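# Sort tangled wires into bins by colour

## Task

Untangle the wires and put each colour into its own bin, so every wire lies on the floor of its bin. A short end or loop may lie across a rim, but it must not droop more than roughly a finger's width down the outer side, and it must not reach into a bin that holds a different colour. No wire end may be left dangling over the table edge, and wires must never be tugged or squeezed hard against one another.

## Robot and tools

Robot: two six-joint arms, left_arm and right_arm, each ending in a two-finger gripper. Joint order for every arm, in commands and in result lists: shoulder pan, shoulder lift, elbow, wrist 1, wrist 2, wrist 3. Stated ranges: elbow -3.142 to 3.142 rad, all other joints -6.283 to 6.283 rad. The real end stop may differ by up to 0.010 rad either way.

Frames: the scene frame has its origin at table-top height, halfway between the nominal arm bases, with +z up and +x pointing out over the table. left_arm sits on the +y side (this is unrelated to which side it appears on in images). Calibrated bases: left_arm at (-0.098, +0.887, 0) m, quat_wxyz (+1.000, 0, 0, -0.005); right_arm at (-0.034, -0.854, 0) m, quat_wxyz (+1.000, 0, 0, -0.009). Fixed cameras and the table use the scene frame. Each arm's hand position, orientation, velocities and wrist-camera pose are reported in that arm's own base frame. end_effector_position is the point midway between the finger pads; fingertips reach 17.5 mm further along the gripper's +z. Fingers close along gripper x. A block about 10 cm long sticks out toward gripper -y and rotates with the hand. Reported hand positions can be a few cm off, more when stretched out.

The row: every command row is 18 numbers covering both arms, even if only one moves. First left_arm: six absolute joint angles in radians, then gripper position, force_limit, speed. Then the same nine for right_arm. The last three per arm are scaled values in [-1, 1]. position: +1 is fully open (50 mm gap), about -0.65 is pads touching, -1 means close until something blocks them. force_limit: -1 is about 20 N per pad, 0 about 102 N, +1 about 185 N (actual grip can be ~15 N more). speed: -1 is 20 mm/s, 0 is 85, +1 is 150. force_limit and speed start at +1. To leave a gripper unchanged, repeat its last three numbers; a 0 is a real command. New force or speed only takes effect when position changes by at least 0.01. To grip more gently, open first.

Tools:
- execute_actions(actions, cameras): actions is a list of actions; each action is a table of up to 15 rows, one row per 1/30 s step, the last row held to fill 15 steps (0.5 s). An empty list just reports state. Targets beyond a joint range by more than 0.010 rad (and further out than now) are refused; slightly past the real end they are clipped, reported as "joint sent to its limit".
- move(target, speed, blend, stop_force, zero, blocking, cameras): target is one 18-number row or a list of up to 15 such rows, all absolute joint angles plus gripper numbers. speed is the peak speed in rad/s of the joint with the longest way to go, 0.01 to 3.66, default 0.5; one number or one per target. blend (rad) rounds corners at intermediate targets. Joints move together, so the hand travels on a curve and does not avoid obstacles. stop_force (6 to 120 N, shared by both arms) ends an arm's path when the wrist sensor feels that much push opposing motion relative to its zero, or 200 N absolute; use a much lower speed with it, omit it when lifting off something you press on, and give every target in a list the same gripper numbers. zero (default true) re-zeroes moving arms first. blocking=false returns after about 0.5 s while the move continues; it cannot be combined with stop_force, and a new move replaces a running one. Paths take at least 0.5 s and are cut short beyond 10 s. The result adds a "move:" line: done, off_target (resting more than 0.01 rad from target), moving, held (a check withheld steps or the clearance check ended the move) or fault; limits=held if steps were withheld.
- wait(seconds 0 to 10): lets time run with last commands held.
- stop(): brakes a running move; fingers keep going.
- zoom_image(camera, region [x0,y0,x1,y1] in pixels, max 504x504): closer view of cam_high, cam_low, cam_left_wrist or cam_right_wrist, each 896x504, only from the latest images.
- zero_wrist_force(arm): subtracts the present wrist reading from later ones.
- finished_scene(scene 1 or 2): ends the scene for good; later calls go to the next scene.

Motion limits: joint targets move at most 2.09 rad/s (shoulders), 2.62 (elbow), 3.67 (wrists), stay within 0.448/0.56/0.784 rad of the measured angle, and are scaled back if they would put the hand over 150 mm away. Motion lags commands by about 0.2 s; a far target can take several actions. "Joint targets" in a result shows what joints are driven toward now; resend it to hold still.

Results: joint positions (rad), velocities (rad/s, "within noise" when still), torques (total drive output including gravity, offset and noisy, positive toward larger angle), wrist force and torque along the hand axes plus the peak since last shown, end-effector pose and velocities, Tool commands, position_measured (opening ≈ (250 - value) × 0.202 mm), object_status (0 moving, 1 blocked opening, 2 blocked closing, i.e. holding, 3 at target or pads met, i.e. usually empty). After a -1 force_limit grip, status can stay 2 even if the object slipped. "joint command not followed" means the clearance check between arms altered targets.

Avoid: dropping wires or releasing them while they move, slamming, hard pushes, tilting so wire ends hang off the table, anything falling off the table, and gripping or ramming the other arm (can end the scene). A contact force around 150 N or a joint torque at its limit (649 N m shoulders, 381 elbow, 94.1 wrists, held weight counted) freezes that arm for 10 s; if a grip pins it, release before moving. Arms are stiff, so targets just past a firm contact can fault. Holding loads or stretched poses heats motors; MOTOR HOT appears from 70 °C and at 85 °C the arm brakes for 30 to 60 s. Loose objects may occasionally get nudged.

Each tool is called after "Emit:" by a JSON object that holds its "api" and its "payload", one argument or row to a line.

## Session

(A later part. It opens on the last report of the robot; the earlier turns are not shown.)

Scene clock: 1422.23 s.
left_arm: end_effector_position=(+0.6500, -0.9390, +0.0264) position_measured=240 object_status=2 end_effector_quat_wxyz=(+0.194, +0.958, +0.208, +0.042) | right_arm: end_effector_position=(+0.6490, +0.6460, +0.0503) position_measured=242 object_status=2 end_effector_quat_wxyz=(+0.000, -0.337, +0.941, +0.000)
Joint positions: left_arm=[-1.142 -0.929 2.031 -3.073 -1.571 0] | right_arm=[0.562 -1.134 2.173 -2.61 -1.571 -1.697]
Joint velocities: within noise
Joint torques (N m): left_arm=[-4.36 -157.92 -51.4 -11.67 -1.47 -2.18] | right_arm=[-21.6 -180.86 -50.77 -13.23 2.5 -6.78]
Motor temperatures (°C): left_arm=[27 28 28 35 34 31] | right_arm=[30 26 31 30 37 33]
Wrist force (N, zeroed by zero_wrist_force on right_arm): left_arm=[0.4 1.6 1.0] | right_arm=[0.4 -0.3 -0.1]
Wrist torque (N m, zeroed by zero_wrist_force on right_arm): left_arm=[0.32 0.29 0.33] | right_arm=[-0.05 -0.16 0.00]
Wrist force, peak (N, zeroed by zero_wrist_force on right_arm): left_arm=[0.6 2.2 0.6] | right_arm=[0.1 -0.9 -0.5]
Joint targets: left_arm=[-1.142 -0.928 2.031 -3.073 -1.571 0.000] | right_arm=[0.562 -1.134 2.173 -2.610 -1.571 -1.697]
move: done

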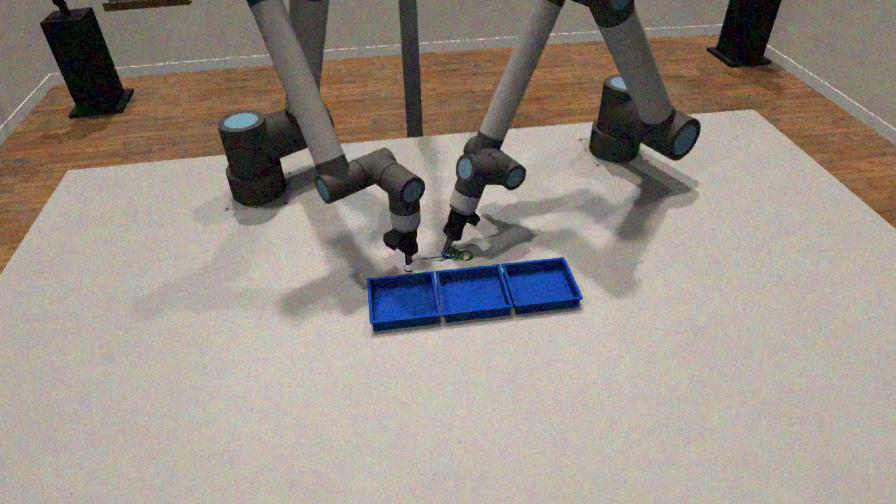

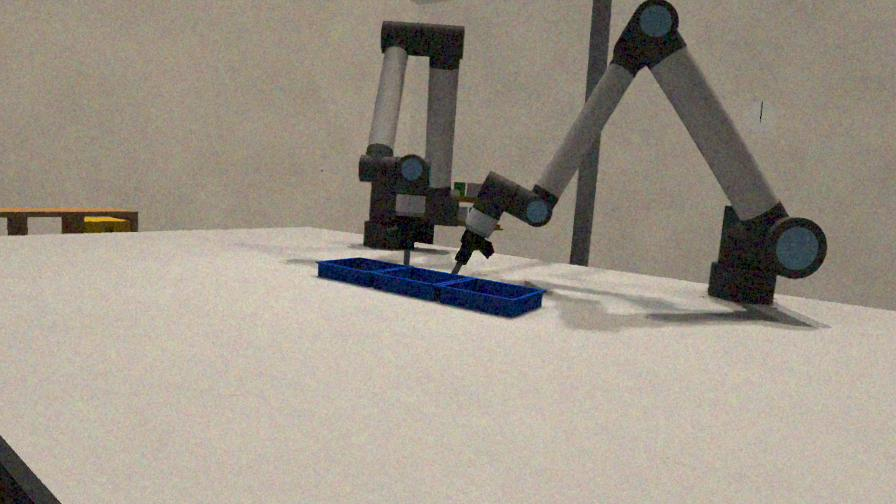

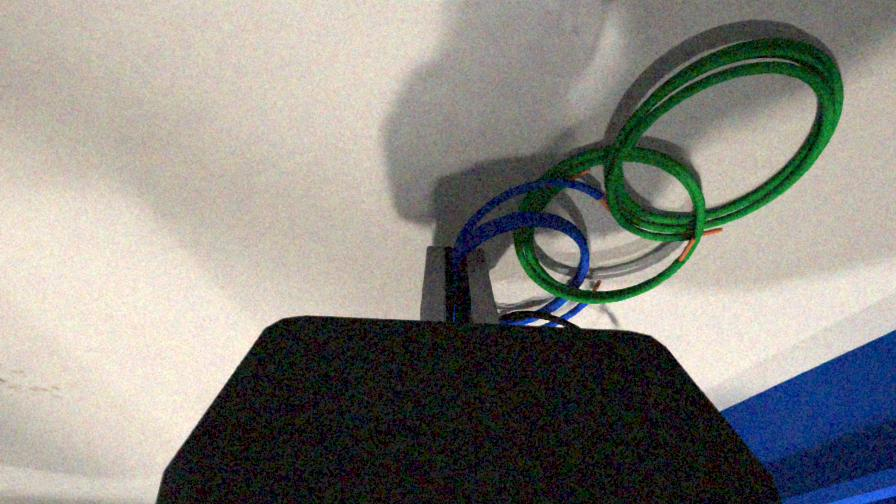

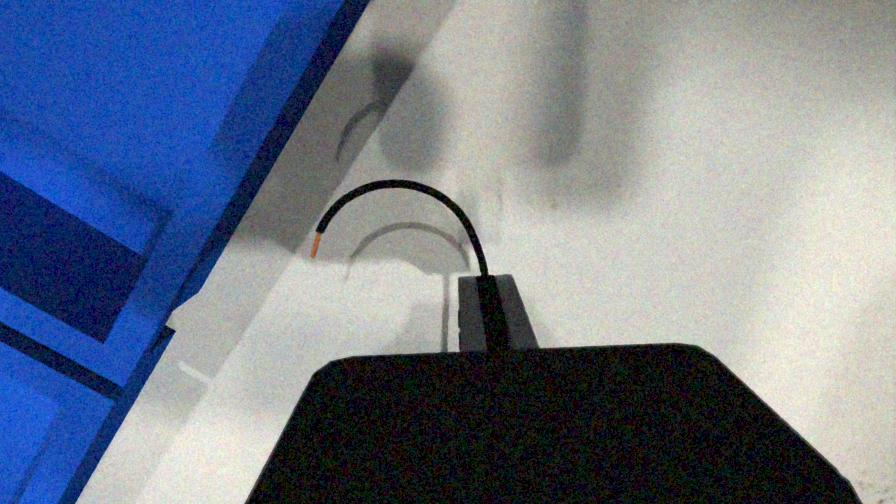

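Emit:
{"api": "move", "payload": {
  "target": [-1.1422,-0.9285,2.0306,-3.0729,-1.5708,0,-1,-0.9,-1,0.4984,-1.1632,2.2176,-2.6252,-1.5708,-1.761,-1,-0.9,-1],
  "speed": 0.03,
  "stop_force": 6,
  "cameras": ["cam_high","cam_left_wrist"]
}}

Emit:
{"api": "zoom_image", "payload": {
  "camera": "cam_left_wrist",
  "region": [400, 150, 750, 360]
}}

Emit:
{"api": "zoom_image", "payload": {
  "camera": "cam_high",
  "region": [380, 200, 520, 290]
}}

Scene clock: 1441.03 s.
left_arm: end_effector_position=(+0.6500, -0.9390, +0.0264) position_measured=240 object_status=2 end_effector_quat_wxyz=(+0.194, +0.958, +0.208, +0.042) | right_arm: end_effector_position=(+0.6600, +0.5880, +0.0552) position_measured=242 object_status=2 end_effector_quat_wxyz=(+0.000, -0.338, +0.941, +0.000)
Joint positions: left_arm=[-1.142 -0.929 2.031 -3.073 -1.571 0] | right_arm=[0.498 -1.163 2.218 -2.625 -1.571 -1.761]
Joint velocities: within noise
Joint torques (N m): left_arm=[-1.81 -159.43 -55.37 -10.97 -1.7 -2.29] | right_arm=[-23.21 -170.72 -49.76 -12.15 2.25 -6.39]
Motor temperatures (°C): left_arm=[27 28 28 35 34 31] | right_arm=[30 26 31 30 37 33]
Wrist force (N, zeroed by zero_wrist_force on right_arm): left_arm=[0.5 1.8 0.5] | right_arm=[0.5 -0.2 -0.1]
Wrist torque (N m, zeroed by zero_wrist_force on right_arm): left_arm=[0.36 0.25 0.33] | right_arm=[-0.03 -0.19 0.00]
Wrist force, peak (N, zeroed by zero_wrist_force on right_arm): left_arm=[0.7 2.1 0.9] | right_arm=[-0.1 -0.5 -1.0]
Joint targets: left_arm=[-1.142 -0.928 2.031 -3.073 -1.571 0.000] | right_arm=[0.498 -1.163 2.218 -2.625 -1.571 -1.761]
move: done
Images, in order (width x height): cam_high 896x504, cam_left_wrist 896x504.

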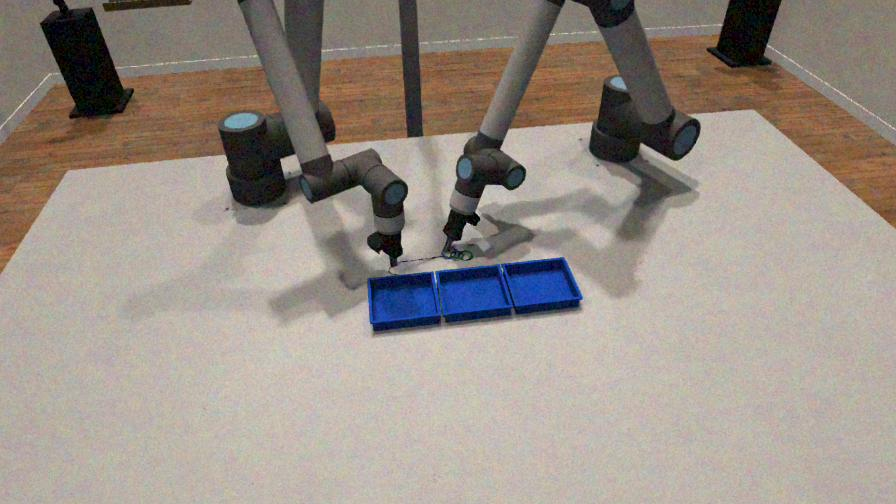

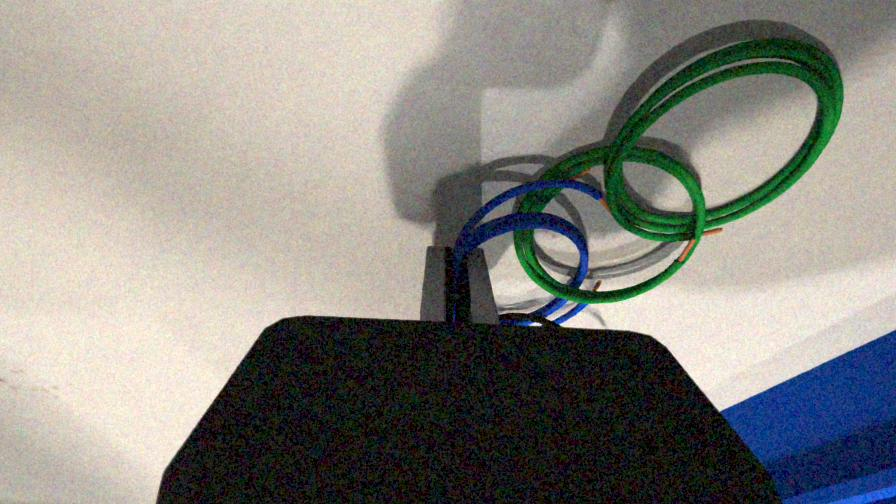

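Scaled by 1.440 from the camera's 896x504 image, which has a finer 1280x720 frame.

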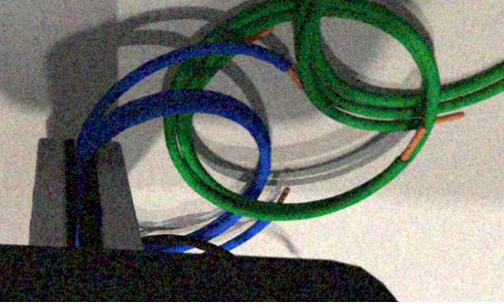

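Scaled by 3.600 from the camera's 896x504 image, which has a finer 1280x720 frame.

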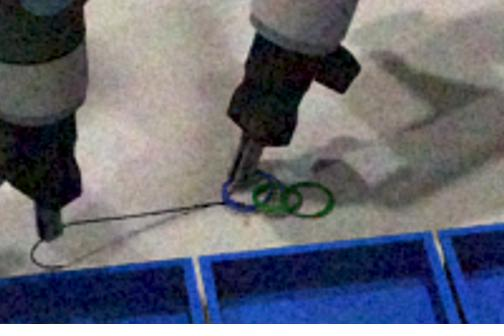

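Emit:
{"api": "move", "payload": {
  "target": [-1.1422,-0.9285,2.0306,-3.0729,-1.5708,0,-1,-0.9,-1,0.4193,-1.2029,2.2652,-2.6331,-1.5708,-1.84,-1,-0.9,-1],
  "speed": 0.03,
  "stop_force": 6,
  "cameras": ["cam_high","cam_left_wrist","cam_right_wrist"]
}}

Emit:
{"api": "zoom_image", "payload": {
  "camera": "cam_left_wrist",
  "region": [400, 150, 750, 360]
}}

Emit:
{"api": "zoom_image", "payload": {
  "camera": "cam_high",
  "region": [360, 200, 520, 290]
}}

Scene clock: 1458.50 s.
left_arm: end_effector_position=(+0.6500, -0.9390, +0.0264) position_measured=240 object_status=2 end_effector_quat_wxyz=(+0.194, +0.958, +0.208, +0.042) | right_arm: end_effector_position=(+0.6709, +0.5191, +0.0653) position_measured=242 object_status=2 end_effector_quat_wxyz=(+0.000, -0.337, +0.941, +0.000)
Joint positions: left_arm=[-1.142 -0.928 2.031 -3.073 -1.571 0] | right_arm=[0.419 -1.203 2.265 -2.633 -1.571 -1.84]
Joint velocities: within noise
Joint torques (N m): left_arm=[-1.78 -163.77 -56.94 -10.57 -2.28 -2.7] | right_arm=[-25.59 -160.73 -45.8 -12.34 2.43 -6.58]
Motor temperatures (°C): left_arm=[27 28 28 35 34 31] | right_arm=[30 26 31 30 37 33]
Wrist force (N, zeroed by zero_wrist_force on right_arm): left_arm=[0.4 1.4 0.7] | right_arm=[-0.1 0.4 -0.1]
Wrist torque (N m, zeroed by zero_wrist_force on right_arm): left_arm=[0.33 0.29 0.32] | right_arm=[0.08 -0.05 0.01]
Wrist force, peak (N, zeroed by zero_wrist_force on right_arm): left_arm=[0.6 2.2 0.8] | right_arm=[1.0 0.3 0.3]
Joint targets: left_arm=[-1.142 -0.928 2.031 -3.073 -1.571 0.000] | right_arm=[0.419 -1.203 2.265 -2.633 -1.571 -1.840]
move: done
Images, in order (width x height): cam_high 896x504, cam_left_wrist 896x504, cam_right_wrist 896x504.

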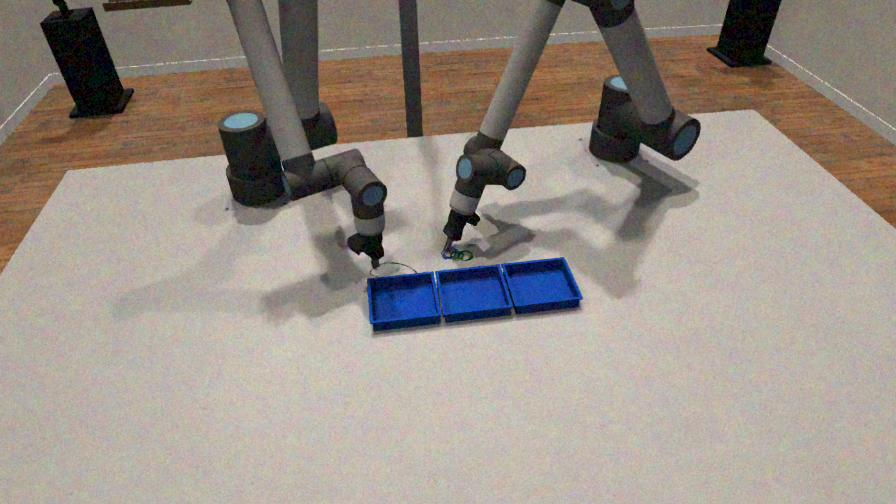

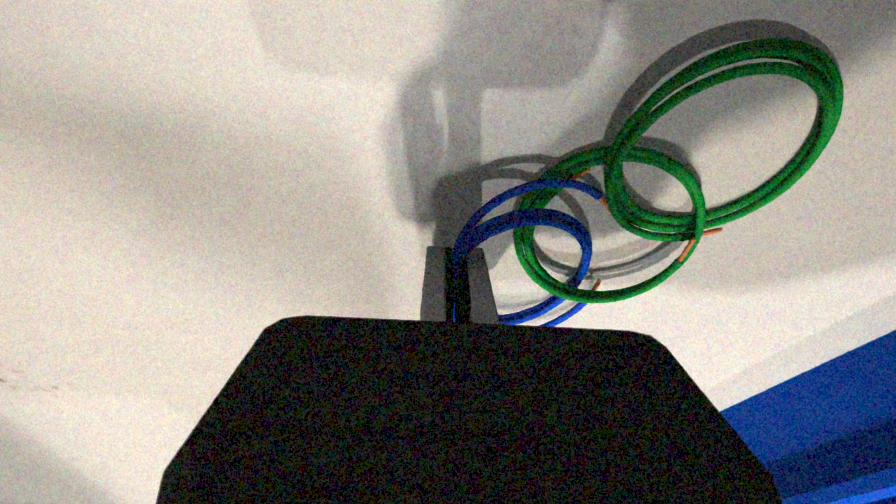

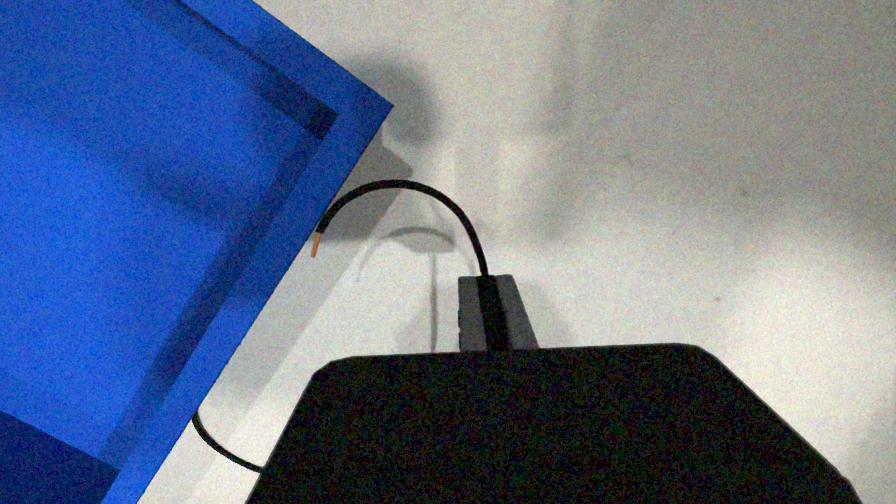

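Scaled by 1.440 from the camera's 896x504 image, which has a finer 1280x720 frame.

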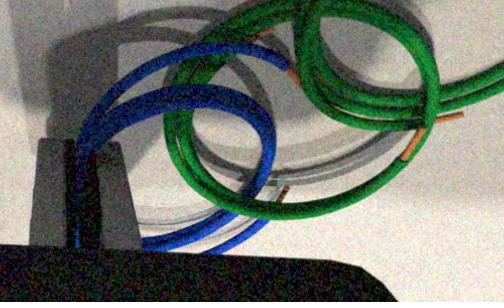

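Scaled by 3.150 from the camera's 896x504 image, which has a finer 1280x720 frame.

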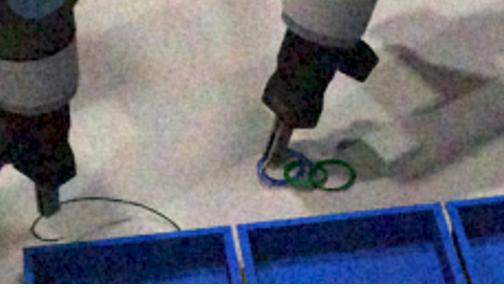

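Emit:
{"api": "move", "payload": {
  "target": [-1.1422,-0.9285,2.0306,-3.0729,-1.5708,0,-1,-0.9,-1,0.4193,-1.4152,2.1692,-2.3248,-1.5708,-1.84,-1,-0.9,-1],
  "speed": 0.15
}}

Emit:
{"api": "zoom_image", "payload": {
  "camera": "cam_high",
  "region": [300, 200, 520, 340]
}}

Emit:
{"api": "zoom_image", "payload": {
  "camera": "cam_low",
  "region": [300, 140, 560, 320]
}}

Scene clock: 1472.97 s.
left_arm: end_effector_position=(+0.6500, -0.9390, +0.0264) position_measured=240 object_status=2 end_effector_quat_wxyz=(+0.194, +0.958, +0.208, +0.042) | right_arm: end_effector_position=(+0.6709, +0.5191, +0.2500) position_measured=242 object_status=2 end_effector_quat_wxyz=(+0.000, -0.337, +0.941, +0.000)
Joint positions: left_arm=[-1.142 -0.928 2.031 -3.073 -1.571 0] | right_arm=[0.419 -1.415 2.169 -2.325 -1.571 -1.84]
Joint velocities: within noise
Joint torques (N m): left_arm=[-2.74 -161.31 -59.01 -10.71 -2.44 -2.74] | right_arm=[-17.96 -128.62 -104.8 -5.03 2.83 -6.11]
Motor temperatures (°C): left_arm=[27 28 28 35 34 31] | right_arm=[30 26 31 30 37 33]
Wrist force (N, zeroed by zero_wrist_force on right_arm): left_arm=[0.3 1.6 1.0] | right_arm=[-0.8 -0.2 0.4]
Wrist torque (N m, zeroed by zero_wrist_force on right_arm): left_arm=[0.37 0.30 0.32] | right_arm=[-0.02 0.12 0.02]
Wrist force, peak (N, zeroed by zero_wrist_force on right_arm): left_arm=[0.9 1.7 0.9] | right_arm=[0.0 -0.4 -1.6]
Joint targets: left_arm=[-1.142 -0.928 2.031 -3.073 -1.571 0.000] | right_arm=[0.419 -1.415 2.169 -2.325 -1.571 -1.840]
move: done

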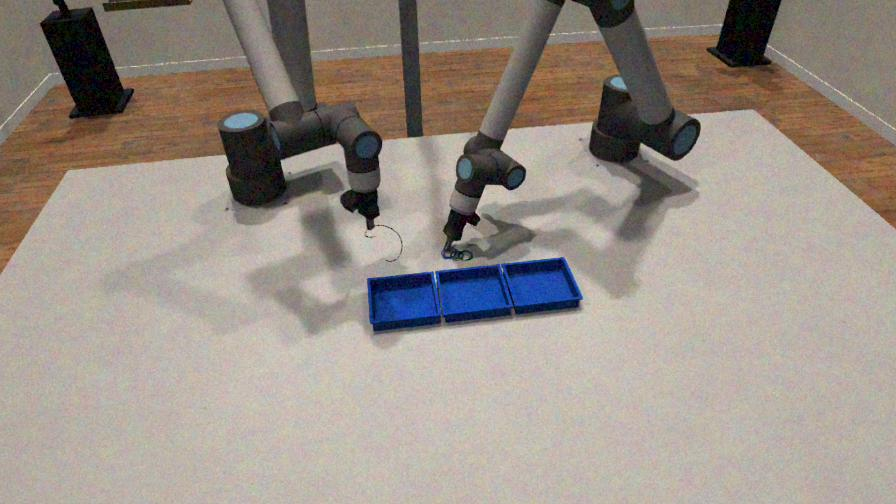

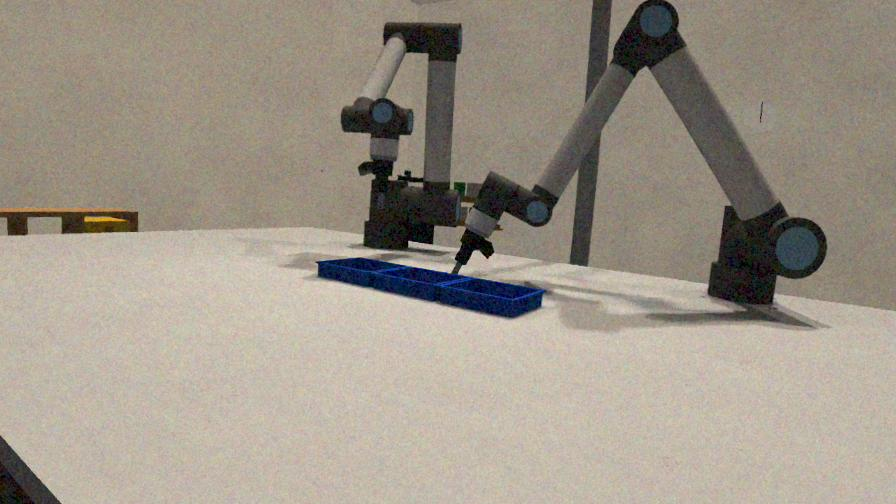

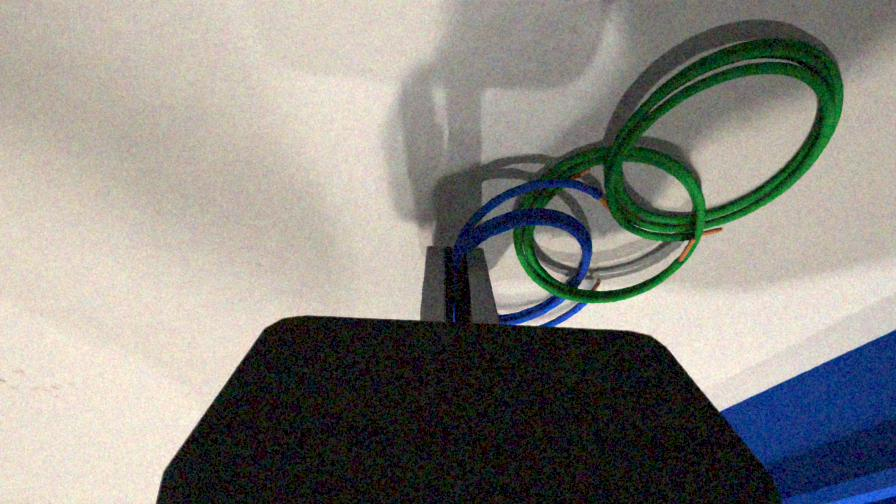

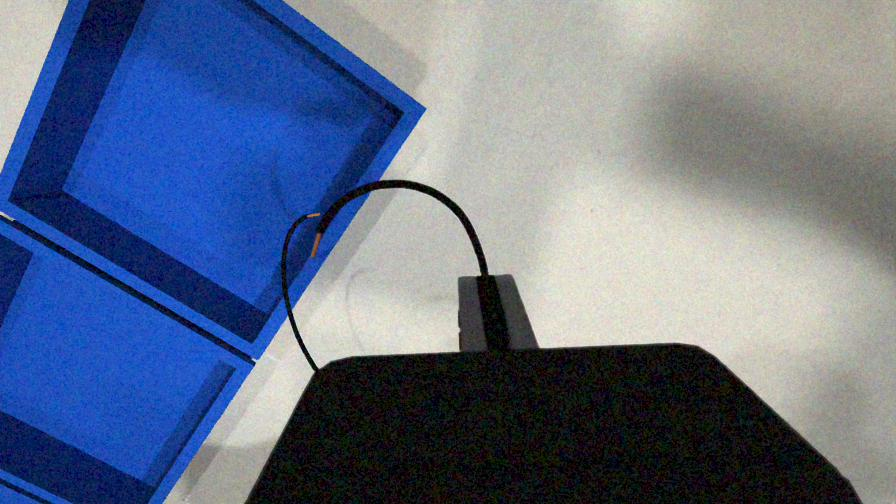

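Scaled by 2.291 from the camera's 896x504 image, which has a finer 1280x720 frame.

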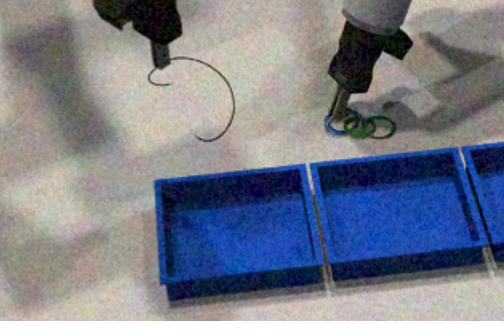

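Scaled by 1.938 from the camera's 896x504 image, which has a finer 1280x720 frame.

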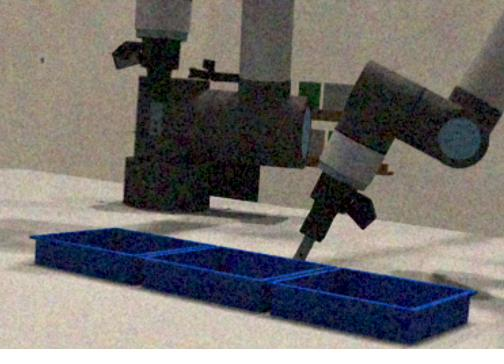

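Emit:
{"api": "move", "payload": {
  "target": [
    [-1.1422,-0.9285,2.0306,-3.0729,-1.5708,0,-1,-0.9,-1,0.3455,-1.2503,1.9429,-2.2634,-1.5708,-1.9135,-1,-0.9,-1],
    [-1.1422,-0.9285,2.0306,-3.0729,-1.5708,0,-1,-0.9,-1,0.3455,-1.0941,2.0219,-2.4986,-1.5708,-1.9135,-1,-0.9,-1]
  ],
  "speed": [0.15,0.15],
  "cameras": ["cam_high","cam_right_wrist","cam_low"]
}}

Emit:
{"api": "zoom_image", "payload": {
  "camera": "cam_high",
  "region": [300, 200, 520, 340]
}}

Scene clock: 1502.70 s.
left_arm: end_effector_position=(+0.6500, -0.9390, +0.0264) position_measured=240 object_status=2 end_effector_quat_wxyz=(+0.194, +0.958, +0.208, +0.042) | right_arm: end_effector_position=(+0.8651, +0.5250, +0.0805) position_measured=242 object_status=2 end_effector_quat_wxyz=(+0.000, -0.337, +0.941, +0.000)
Joint positions: left_arm=[-1.142 -0.928 2.031 -3.073 -1.571 0] | right_arm=[0.345 -1.094 2.022 -2.498 -1.571 -1.914]
Joint velocities: within noise
Joint torques (N m): left_arm=[-5.45 -157.32 -61.87 -9.76 -1.79 -3.47] | right_arm=[-24.06 -165.01 -53.76 -12.68 2.07 -7.05]
Motor temperatures (°C): left_arm=[27 28 28 35 34 31] | right_arm=[30 26 31 30 37 33]
Wrist force (N, zeroed by zero_wrist_force on right_arm): left_arm=[0.2 1.2 0.7] | right_arm=[0.0 0.0 0.1]
Wrist torque (N m, zeroed by zero_wrist_force on right_arm): left_arm=[0.29 0.32 0.32] | right_arm=[0.00 0.00 0.02]
Wrist force, peak (N, zeroed by zero_wrist_force on right_arm): left_arm=[1.0 1.9 0.7] | right_arm=[-1.6 -1.1 -1.8]
Joint targets: left_arm=[-1.142 -0.928 2.031 -3.073 -1.571 0.000] | right_arm=[0.345 -1.094 2.022 -2.499 -1.571 -1.914]
move: done
Images, in order (width x height): cam_high 896x504, cam_low 896x504, cam_right_wrist 896x504.

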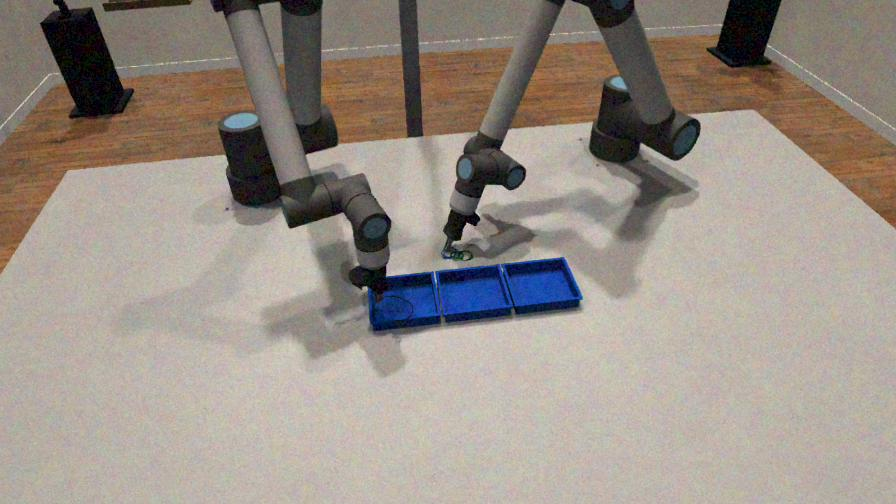

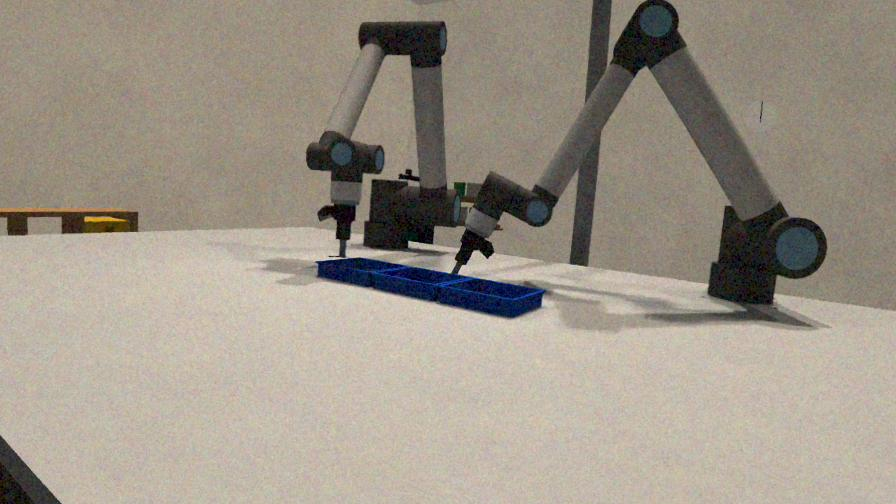

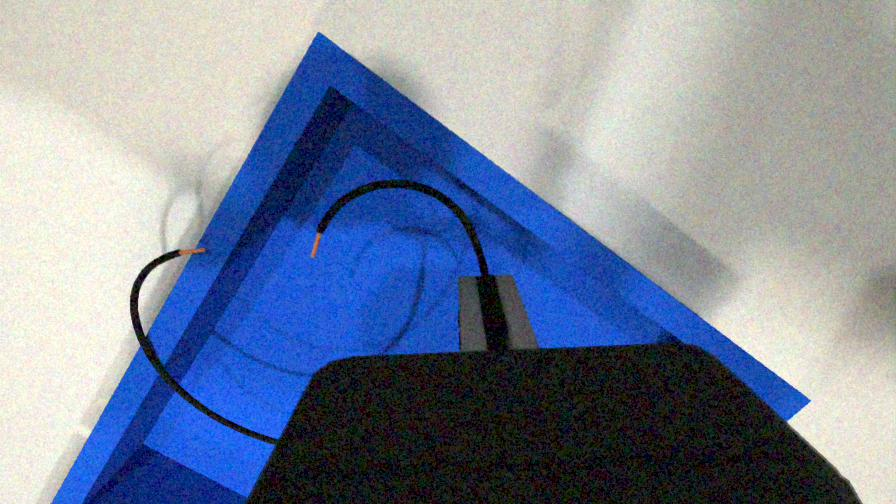

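Scaled by 2.291 from the camera's 896x504 image, which has a finer 1280x720 frame.

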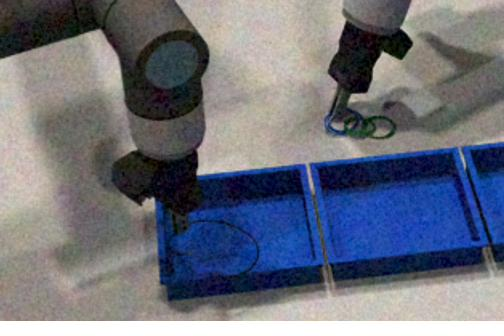

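Emit:
{"api": "move", "payload": {
  "target": [
    [-1.1422,-0.9285,2.0306,-3.0729,-1.5708,0,-1,-0.9,-1,0.3560,-1.1142,2.0602,-2.5168,-1.5708,-1.903,-1,-0.9,-1],
    [-1.1422,-0.9285,2.0306,-3.0729,-1.5708,0,-1,-0.9,-1,0.3560,-1.0594,2.0745,-2.5859,-1.5708,-1.903,-1,-0.9,-1]
  ],
  "speed": [0.1,0.04],
  "stop_force": 6,
  "cameras": ["cam_high","cam_right_wrist"]
}}

Emit:
{"api": "zoom_image", "payload": {
  "camera": "cam_high",
  "region": [350, 250, 450, 340]
}}

Scene clock: 1524.57 s.
left_arm: end_effector_position=(+0.6500, -0.9390, +0.0264) position_measured=240 object_status=2 end_effector_quat_wxyz=(+0.194, +0.958, +0.208, +0.042) | right_arm: end_effector_position=(+0.8350, +0.5249, +0.0302) position_measured=242 object_status=2 end_effector_quat_wxyz=(+0.000, -0.337, +0.941, +0.000)
Joint positions: left_arm=[-1.142 -0.928 2.031 -3.073 -1.571 0] | right_arm=[0.356 -1.059 2.075 -2.586 -1.571 -1.903]
Joint velocities: within noise
Joint torques (N m): left_arm=[-4.22 -154.19 -60.56 -9.84 -2.62 -3.65] | right_arm=[22.06 -164.54 -54.18 -12.36 2.65 4.89]
Motor temperatures (°C): left_arm=[27 28 28 35 34 31] | right_arm=[30 26 31 30 37 33]
Wrist force (N, zeroed by zero_wrist_force on right_arm): left_arm=[0.4 1.4 0.9] | right_arm=[-0.3 0.2 0.1]
Wrist torque (N m, zeroed by zero_wrist_force on right_arm): left_arm=[0.33 0.28 0.32] | right_arm=[0.04 0.03 0.00]
Wrist force, peak (N, zeroed by zero_wrist_force on right_arm): left_arm=[0.6 2.0 0.7] | right_arm=[-1.2 -1.3 -0.2]
Joint targets: left_arm=[-1.142 -0.928 2.031 -3.073 -1.571 0.000] | right_arm=[0.356 -1.059 2.074 -2.586 -1.571 -1.903]
move: done
Images, in order (width x height): cam_high 896x504, cam_right_wrist 896x504.

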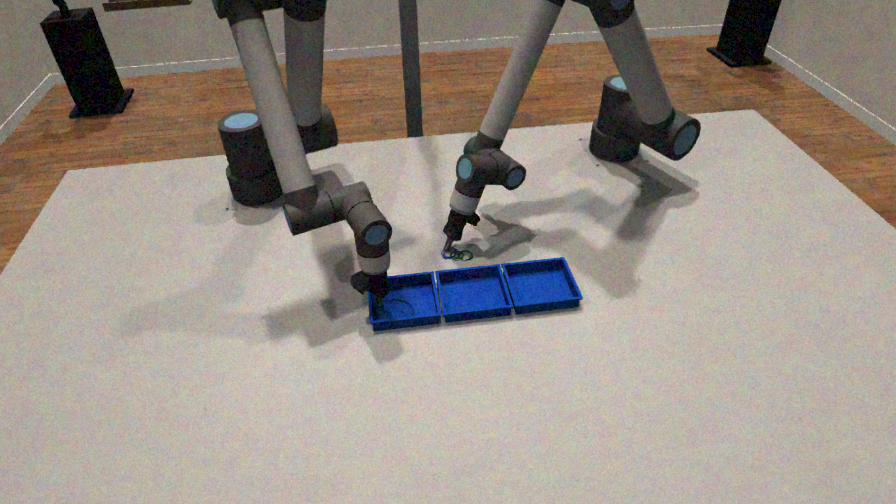

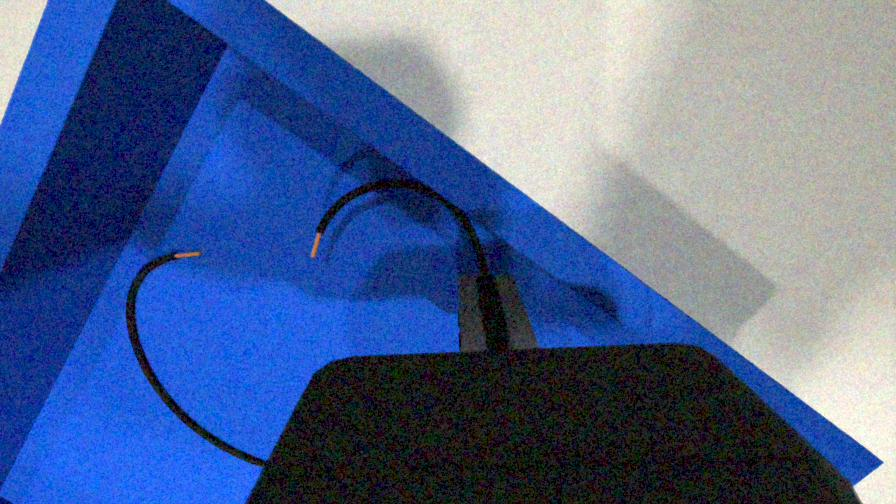

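Scaled by 5.040 from the camera's 896x504 image, which has a finer 1280x720 frame.

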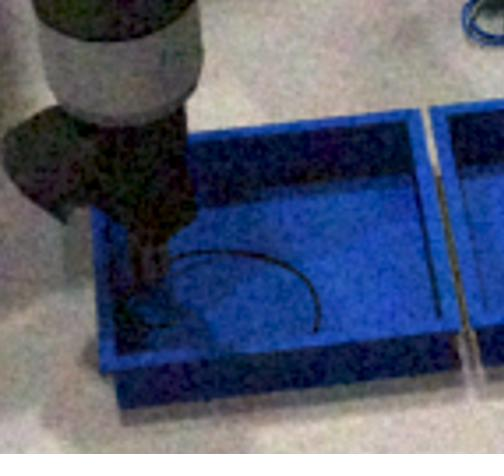

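Emit:
{"api": "move", "payload": {
  "target": [-1.1422,-0.9285,2.0306,-3.0729,-1.5708,0,-1,-0.9,-1,0.3560,-1.0516,2.0761,-2.5953,-1.5708,-1.903,-1,-0.9,-1],
  "speed": 0.02,
  "stop_force": 6,
  "cameras": []
}}

Emit:
{"api": "move", "payload": {
  "target": [-1.1422,-0.9285,2.0306,-3.0729,-1.5708,0,-1,-0.9,-1,0.3560,-1.0516,2.0761,-2.5953,-1.5708,-1.903,-0.3,-0.9,-1],
  "cameras": []
}}

Emit:
{"api": "move", "payload": {
  "target": [
    [-1.1422,-0.9285,2.0306,-3.0729,-1.5708,0,-1,-0.9,-1,0.3560,-1.1142,2.0602,-2.5168,-1.5708,-1.903,-0.3,-0.9,-1],
    [-1.1422,-0.9285,2.0306,-3.0729,-1.5708,0,-1,-0.9,-1,0.3455,-1.2503,1.9429,-2.2634,-1.5708,-1.9135,-0.3,-0.9,-1]
  ],
  "speed": [0.05,0.3],
  "cameras": ["cam_high","cam_right_wrist"]
}}

Emit:
{"api": "zoom_image", "payload": {
  "camera": "cam_high",
  "region": [350, 240, 490, 340]
}}

Scene clock: 1546.87 s.
left_arm: end_effector_position=(+0.6500, -0.9390, +0.0264) position_measured=240 object_status=2 end_effector_quat_wxyz=(+0.194, +0.958, +0.208, +0.042) | right_arm: end_effector_position=(+0.8350, +0.5249, +0.0233) position_measured=242 object_status=2 end_effector_quat_wxyz=(+0.000, -0.337, +0.941, +0.000)
Joint positions: left_arm=[-1.142 -0.928 2.031 -3.073 -1.571 0] | right_arm=[0.356 -1.052 2.076 -2.595 -1.571 -1.903]
Joint velocities: within noise
Joint torques (N m): left_arm=[-3.52 -159.21 -60.88 -9.35 -2.88 -3.61] | right_arm=[22.03 -166.23 -53.96 -12.76 2.69 4.46]
Motor temperatures (°C): left_arm=[27 28 28 35 34 31] | right_arm=[30 26 31 30 37 33]
Wrist force (N, zeroed by zero_wrist_force on right_arm): left_arm=[0.3 1.5 0.6] | right_arm=[-0.5 -0.3 0.3]
Wrist torque (N m, zeroed by zero_wrist_force on right_arm): left_arm=[0.35 0.31 0.33] | right_arm=[-0.05 0.06 0.01]
Wrist force, peak (N, zeroed by zero_wrist_force on right_arm): left_arm=[0.3 2.0 1.0] | right_arm=[-1.0 -0.3 -0.3]
Joint targets: left_arm=[-1.142 -0.928 2.031 -3.073 -1.571 0.000] | right_arm=[0.356 -1.052 2.076 -2.595 -1.571 -1.903]
move: done
No camera images: "cameras" was empty.

Scene clock: 1547.53 s.
left_arm: end_effector_position=(+0.6500, -0.9390, +0.0264) position_measured=240 object_status=2 end_effector_quat_wxyz=(+0.194, +0.958, +0.208, +0.042) | right_arm: end_effector_position=(+0.8350, +0.5249, +0.0233) position_measured=198 object_status=0 end_effector_quat_wxyz=(+0.000, -0.337, +0.941, +0.000)
Joint positions: left_arm=[-1.142 -0.928 2.031 -3.073 -1.571 0] | right_arm=[0.356 -1.052 2.076 -2.595 -1.571 -1.903]
Joint velocities: within noise
Joint torques (N m): left_arm=[-5.16 -157.38 -64.19 -9.12 -2.43 -3.54] | right_arm=[24.88 -168.9 -57.3 -12.9 2.65 4.29]
Motor temperatures (°C): left_arm=[27 28 28 35 34 31] | right_arm=[30 26 31 30 37 33]
Wrist force (N, zeroed by zero_wrist_force on right_arm): left_arm=[0.5 1.3 0.5] | right_arm=[-0.4 -0.5 -0.1]
Wrist torque (N m, zeroed by zero_wrist_force on right_arm): left_arm=[0.31 0.26 0.33] | right_arm=[-0.08 0.05 0.00]
Wrist force, peak (N, zeroed by zero_wrist_force on right_arm): left_arm=[0.7 1.7 0.8] | right_arm=[0.0 -0.6 0.6]
Joint targets: left_arm=[-1.142 -0.928 2.031 -3.073 -1.571 0.000] | right_arm=[0.356 -1.052 2.076 -2.595 -1.571 -1.903]
move: done
No camera images: "cameras" was empty.

Scene clock: 1550.57 s.
left_arm: end_effector_position=(+0.6500, -0.9390, +0.0264) position_measured=240 object_status=2 end_effector_quat_wxyz=(+0.194, +0.958, +0.208, +0.042) | right_arm: end_effector_position=(+0.8650, +0.5250, +0.2500) position_measured=198 object_status=3 end_effector_quat_wxyz=(+0.000, -0.337, +0.941, +0.000)
Joint positions: left_arm=[-1.142 -0.928 2.031 -3.073 -1.571 0] | right_arm=[0.346 -1.25 1.943 -2.264 -1.571 -1.913]
Joint velocities: within noise
Joint torques (N m): left_arm=[-3.69 -164.59 -62.63 -9.04 -2.76 -3.68] | right_arm=[-28.1 -174.02 -111.66 -4.47 2.54 -6.45]
Motor temperatures (°C): left_arm=[27 28 28 35 34 31] | right_arm=[30 26 31 30 37 33]
Wrist force (N, zeroed by zero_wrist_force on right_arm): left_arm=[0.6 1.5 0.5] | right_arm=[-0.6 0.2 -0.6]
Wrist torque (N m, zeroed by zero_wrist_force on right_arm): left_arm=[0.35 0.25 0.32] | right_arm=[0.00 0.10 0.04]
Wrist force, peak (N, zeroed by zero_wrist_force on right_arm): left_arm=[0.4 1.8 1.3] | right_arm=[-0.8 -0.3 -3.0]
Joint targets: left_arm=[-1.142 -0.928 2.031 -3.073 -1.571 0.000] | right_arm=[0.345 -1.250 1.943 -2.263 -1.571 -1.914]
move: done
Images, in order (width x height): cam_high 896x504, cam_right_wrist 896x504.

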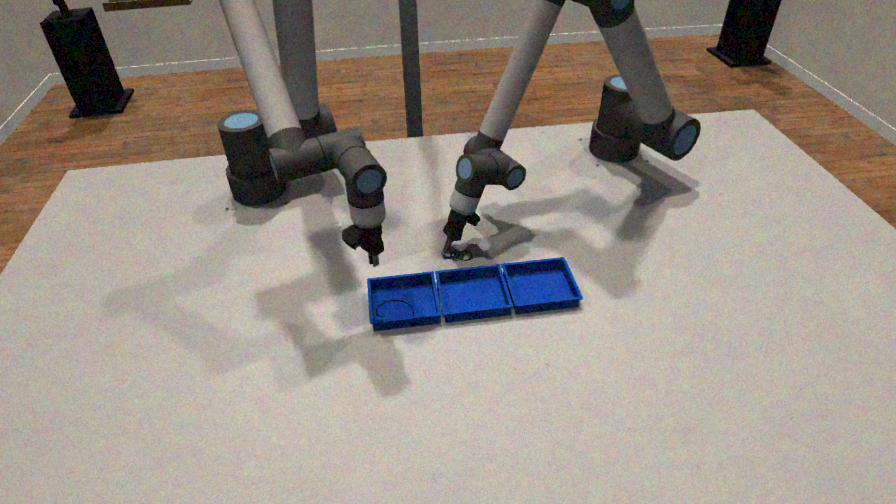

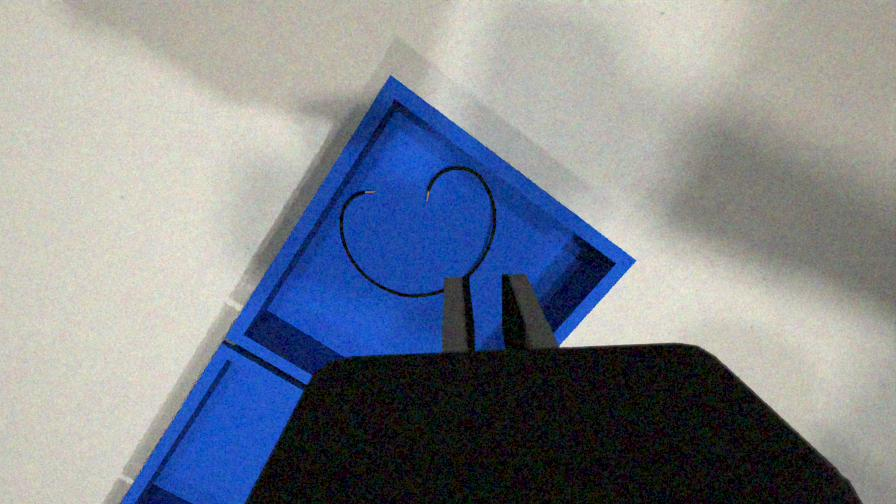

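Scaled by 3.600 from the camera's 896x504 image, which has a finer 1280x720 frame.

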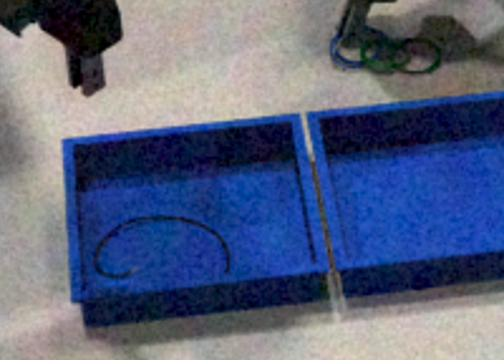

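Emit:
{"api": "move", "payload": {
  "target": [-1.1422,-0.9285,2.0306,-3.0729,-1.5708,0,-0.15,-0.9,-1,0.3455,-1.2503,1.9429,-2.2634,-1.5708,-1.9135,-0.3,-0.9,-1],
  "cameras": ["cam_left_wrist"]
}}

Emit:
{"api": "move", "payload": {
  "target": [
    [-1.1422,-0.9895,2.0243,-3.0056,-1.5708,0,-0.15,-0.9,-1,0.3455,-1.2503,1.9429,-2.2634,-1.5708,-1.9135,-0.3,-0.9,-1],
    [-1.1308,-1.0422,1.8015,-2.3301,-1.5708,0,-0.15,-0.9,-1,0.3455,-1.2503,1.9429,-2.2634,-1.5708,-1.9135,-0.3,-0.9,-1]
  ],
  "speed": [0.08,0.3],
  "cameras": ["cam_left_wrist"]
}}

Emit:
{"api": "zoom_image", "payload": {
  "camera": "cam_left_wrist",
  "region": [380, 50, 680, 250]
}}

Scene clock: 1589.53 s.
left_arm: end_effector_position=(+0.6500, -0.9390, +0.0264) position_measured=175 object_status=3 end_effector_quat_wxyz=(+0.194, +0.958, +0.208, +0.042) | right_arm: end_effector_position=(+0.8650, +0.5250, +0.2503) position_measured=198 object_status=3 end_effector_quat_wxyz=(+0.000, -0.337, +0.941, +0.000)
Joint positions: left_arm=[-1.142 -0.928 2.031 -3.073 -1.571 0] | right_arm=[0.345 -1.25 1.943 -2.263 -1.571 -1.913]
Joint velocities: within noise
Joint torques (N m): left_arm=[-5.14 -163.78 -66.54 -8.5 -2.61 -4.01] | right_arm=[-24.53 -173.19 -77.74 -8.99 2.09 -6.8]
Motor temperatures (°C): left_arm=[27 28 28 35 34 31] | right_arm=[30 26 31 30 37 33]
Wrist force (N, zeroed by zero_wrist_force on right_arm): left_arm=[0.5 1.0 0.9] | right_arm=[0.0 0.4 -0.3]
Wrist torque (N m, zeroed by zero_wrist_force on right_arm): left_arm=[0.25 0.26 0.33] | right_arm=[0.05 -0.01 0.04]
Wrist force, peak (N, zeroed by zero_wrist_force on right_arm): left_arm=[0.2 2.0 1.2] | right_arm=[-0.6 0.7 -0.5]
Joint targets: left_arm=[-1.142 -0.928 2.031 -3.073 -1.571 0.000] | right_arm=[0.345 -1.250 1.943 -2.263 -1.571 -1.914]
move: done
Images, in order (width x height): cam_left_wrist 896x504.

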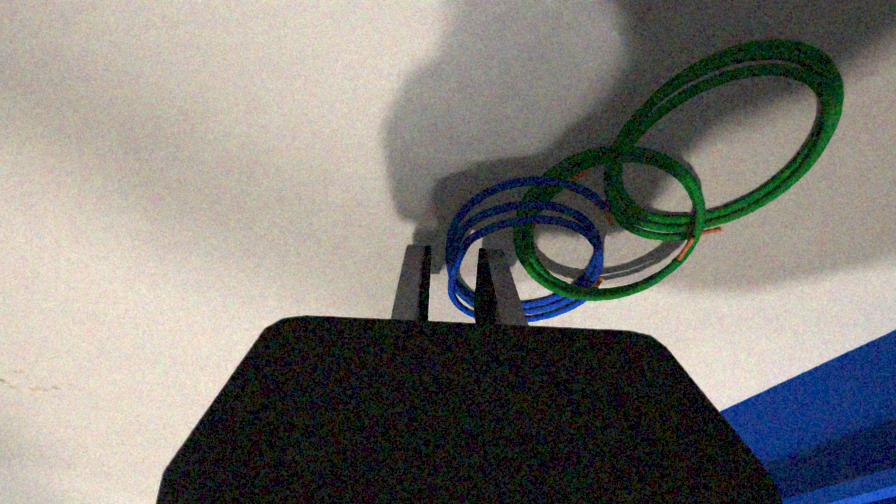

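Scene clock: 1593.27 s.
left_arm: end_effector_position=(+0.6600, -0.9300, +0.1401) position_measured=175 object_status=3 end_effector_quat_wxyz=(+0.000, +0.976, +0.218, +0.000) | right_arm: end_effector_position=(+0.8650, +0.5250, +0.2503) position_measured=198 object_status=3 end_effector_quat_wxyz=(+0.000, -0.337, +0.941, +0.000)
Joint positions: left_arm=[-1.131 -1.042 1.802 -2.33 -1.571 0] | right_arm=[0.345 -1.25 1.943 -2.263 -1.571 -1.914]
Joint velocities: within noise
Joint torques (N m): left_arm=[22.8 -214.72 -98.45 -2.2 -2.9 -4.57] | right_arm=[-19.13 -164.2 -75.39 -12.5 1.57 -6.14]
Motor temperatures (°C): left_arm=[27 28 28 35 34 31] | right_arm=[30 26 31 30 37 33]
Wrist force (N, zeroed by zero_wrist_force on right_arm): left_arm=[0.4 0.6 0.0] | right_arm=[-0.1 0.2 -0.3]
Wrist torque (N m, zeroed by zero_wrist_force on right_arm): left_arm=[0.16 0.23 0.13] | right_arm=[0.00 0.02 0.04]
Wrist force, peak (N, zeroed by zero_wrist_force on right_arm): left_arm=[0.5 1.9 0.9] | right_arm=[-0.8 0.6 -0.2]
Joint targets: left_arm=[-1.131 -1.042 1.802 -2.330 -1.571 0.000] | right_arm=[0.345 -1.250 1.943 -2.263 -1.571 -1.914]
move: done
Images, in order (width x height): cam_left_wrist 896x504.

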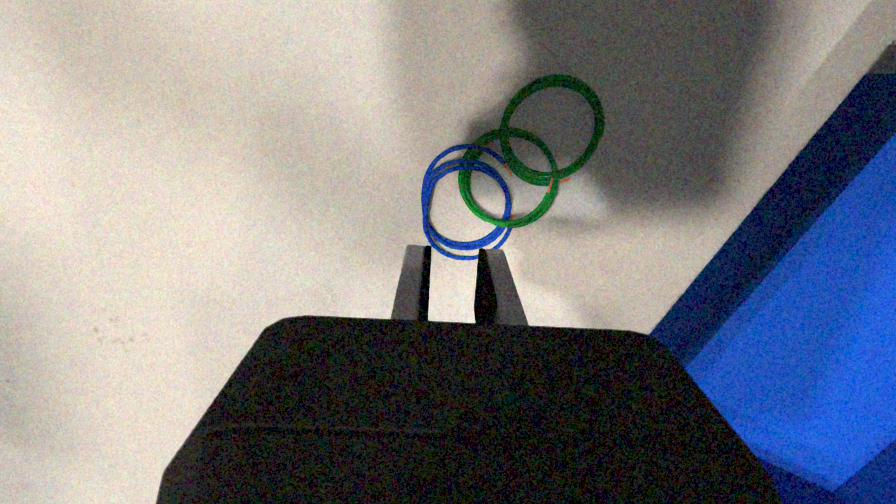

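Scaled by 1.680 from the camera's 896x504 image, which has a finer 1280x720 frame.

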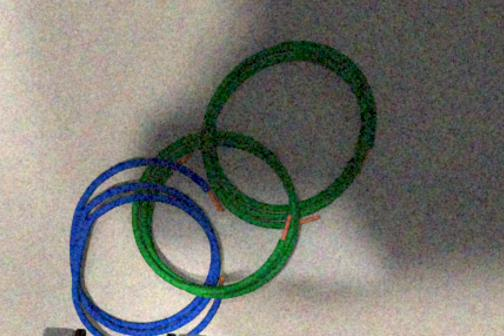

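Emit:
{"api": "zoom_image", "payload": {
  "camera": "cam_left_wrist",
  "region": [410, 130, 530, 265]
}}

Emit:
{"api": "zoom_image", "payload": {
  "camera": "cam_left_wrist",
  "region": [470, 120, 580, 240]
}}

Scaled by 3.733 from the camera's 896x504 image, which has a finer 1280x720 frame.

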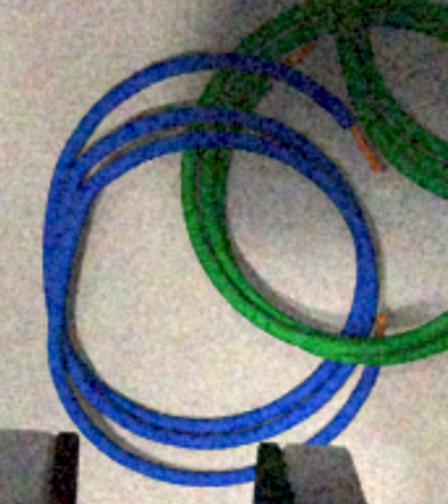

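Scaled by 4.200 from the camera's 896x504 image, which has a finer 1280x720 frame.

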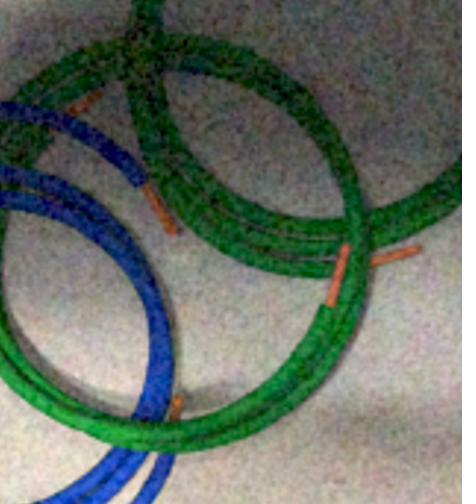

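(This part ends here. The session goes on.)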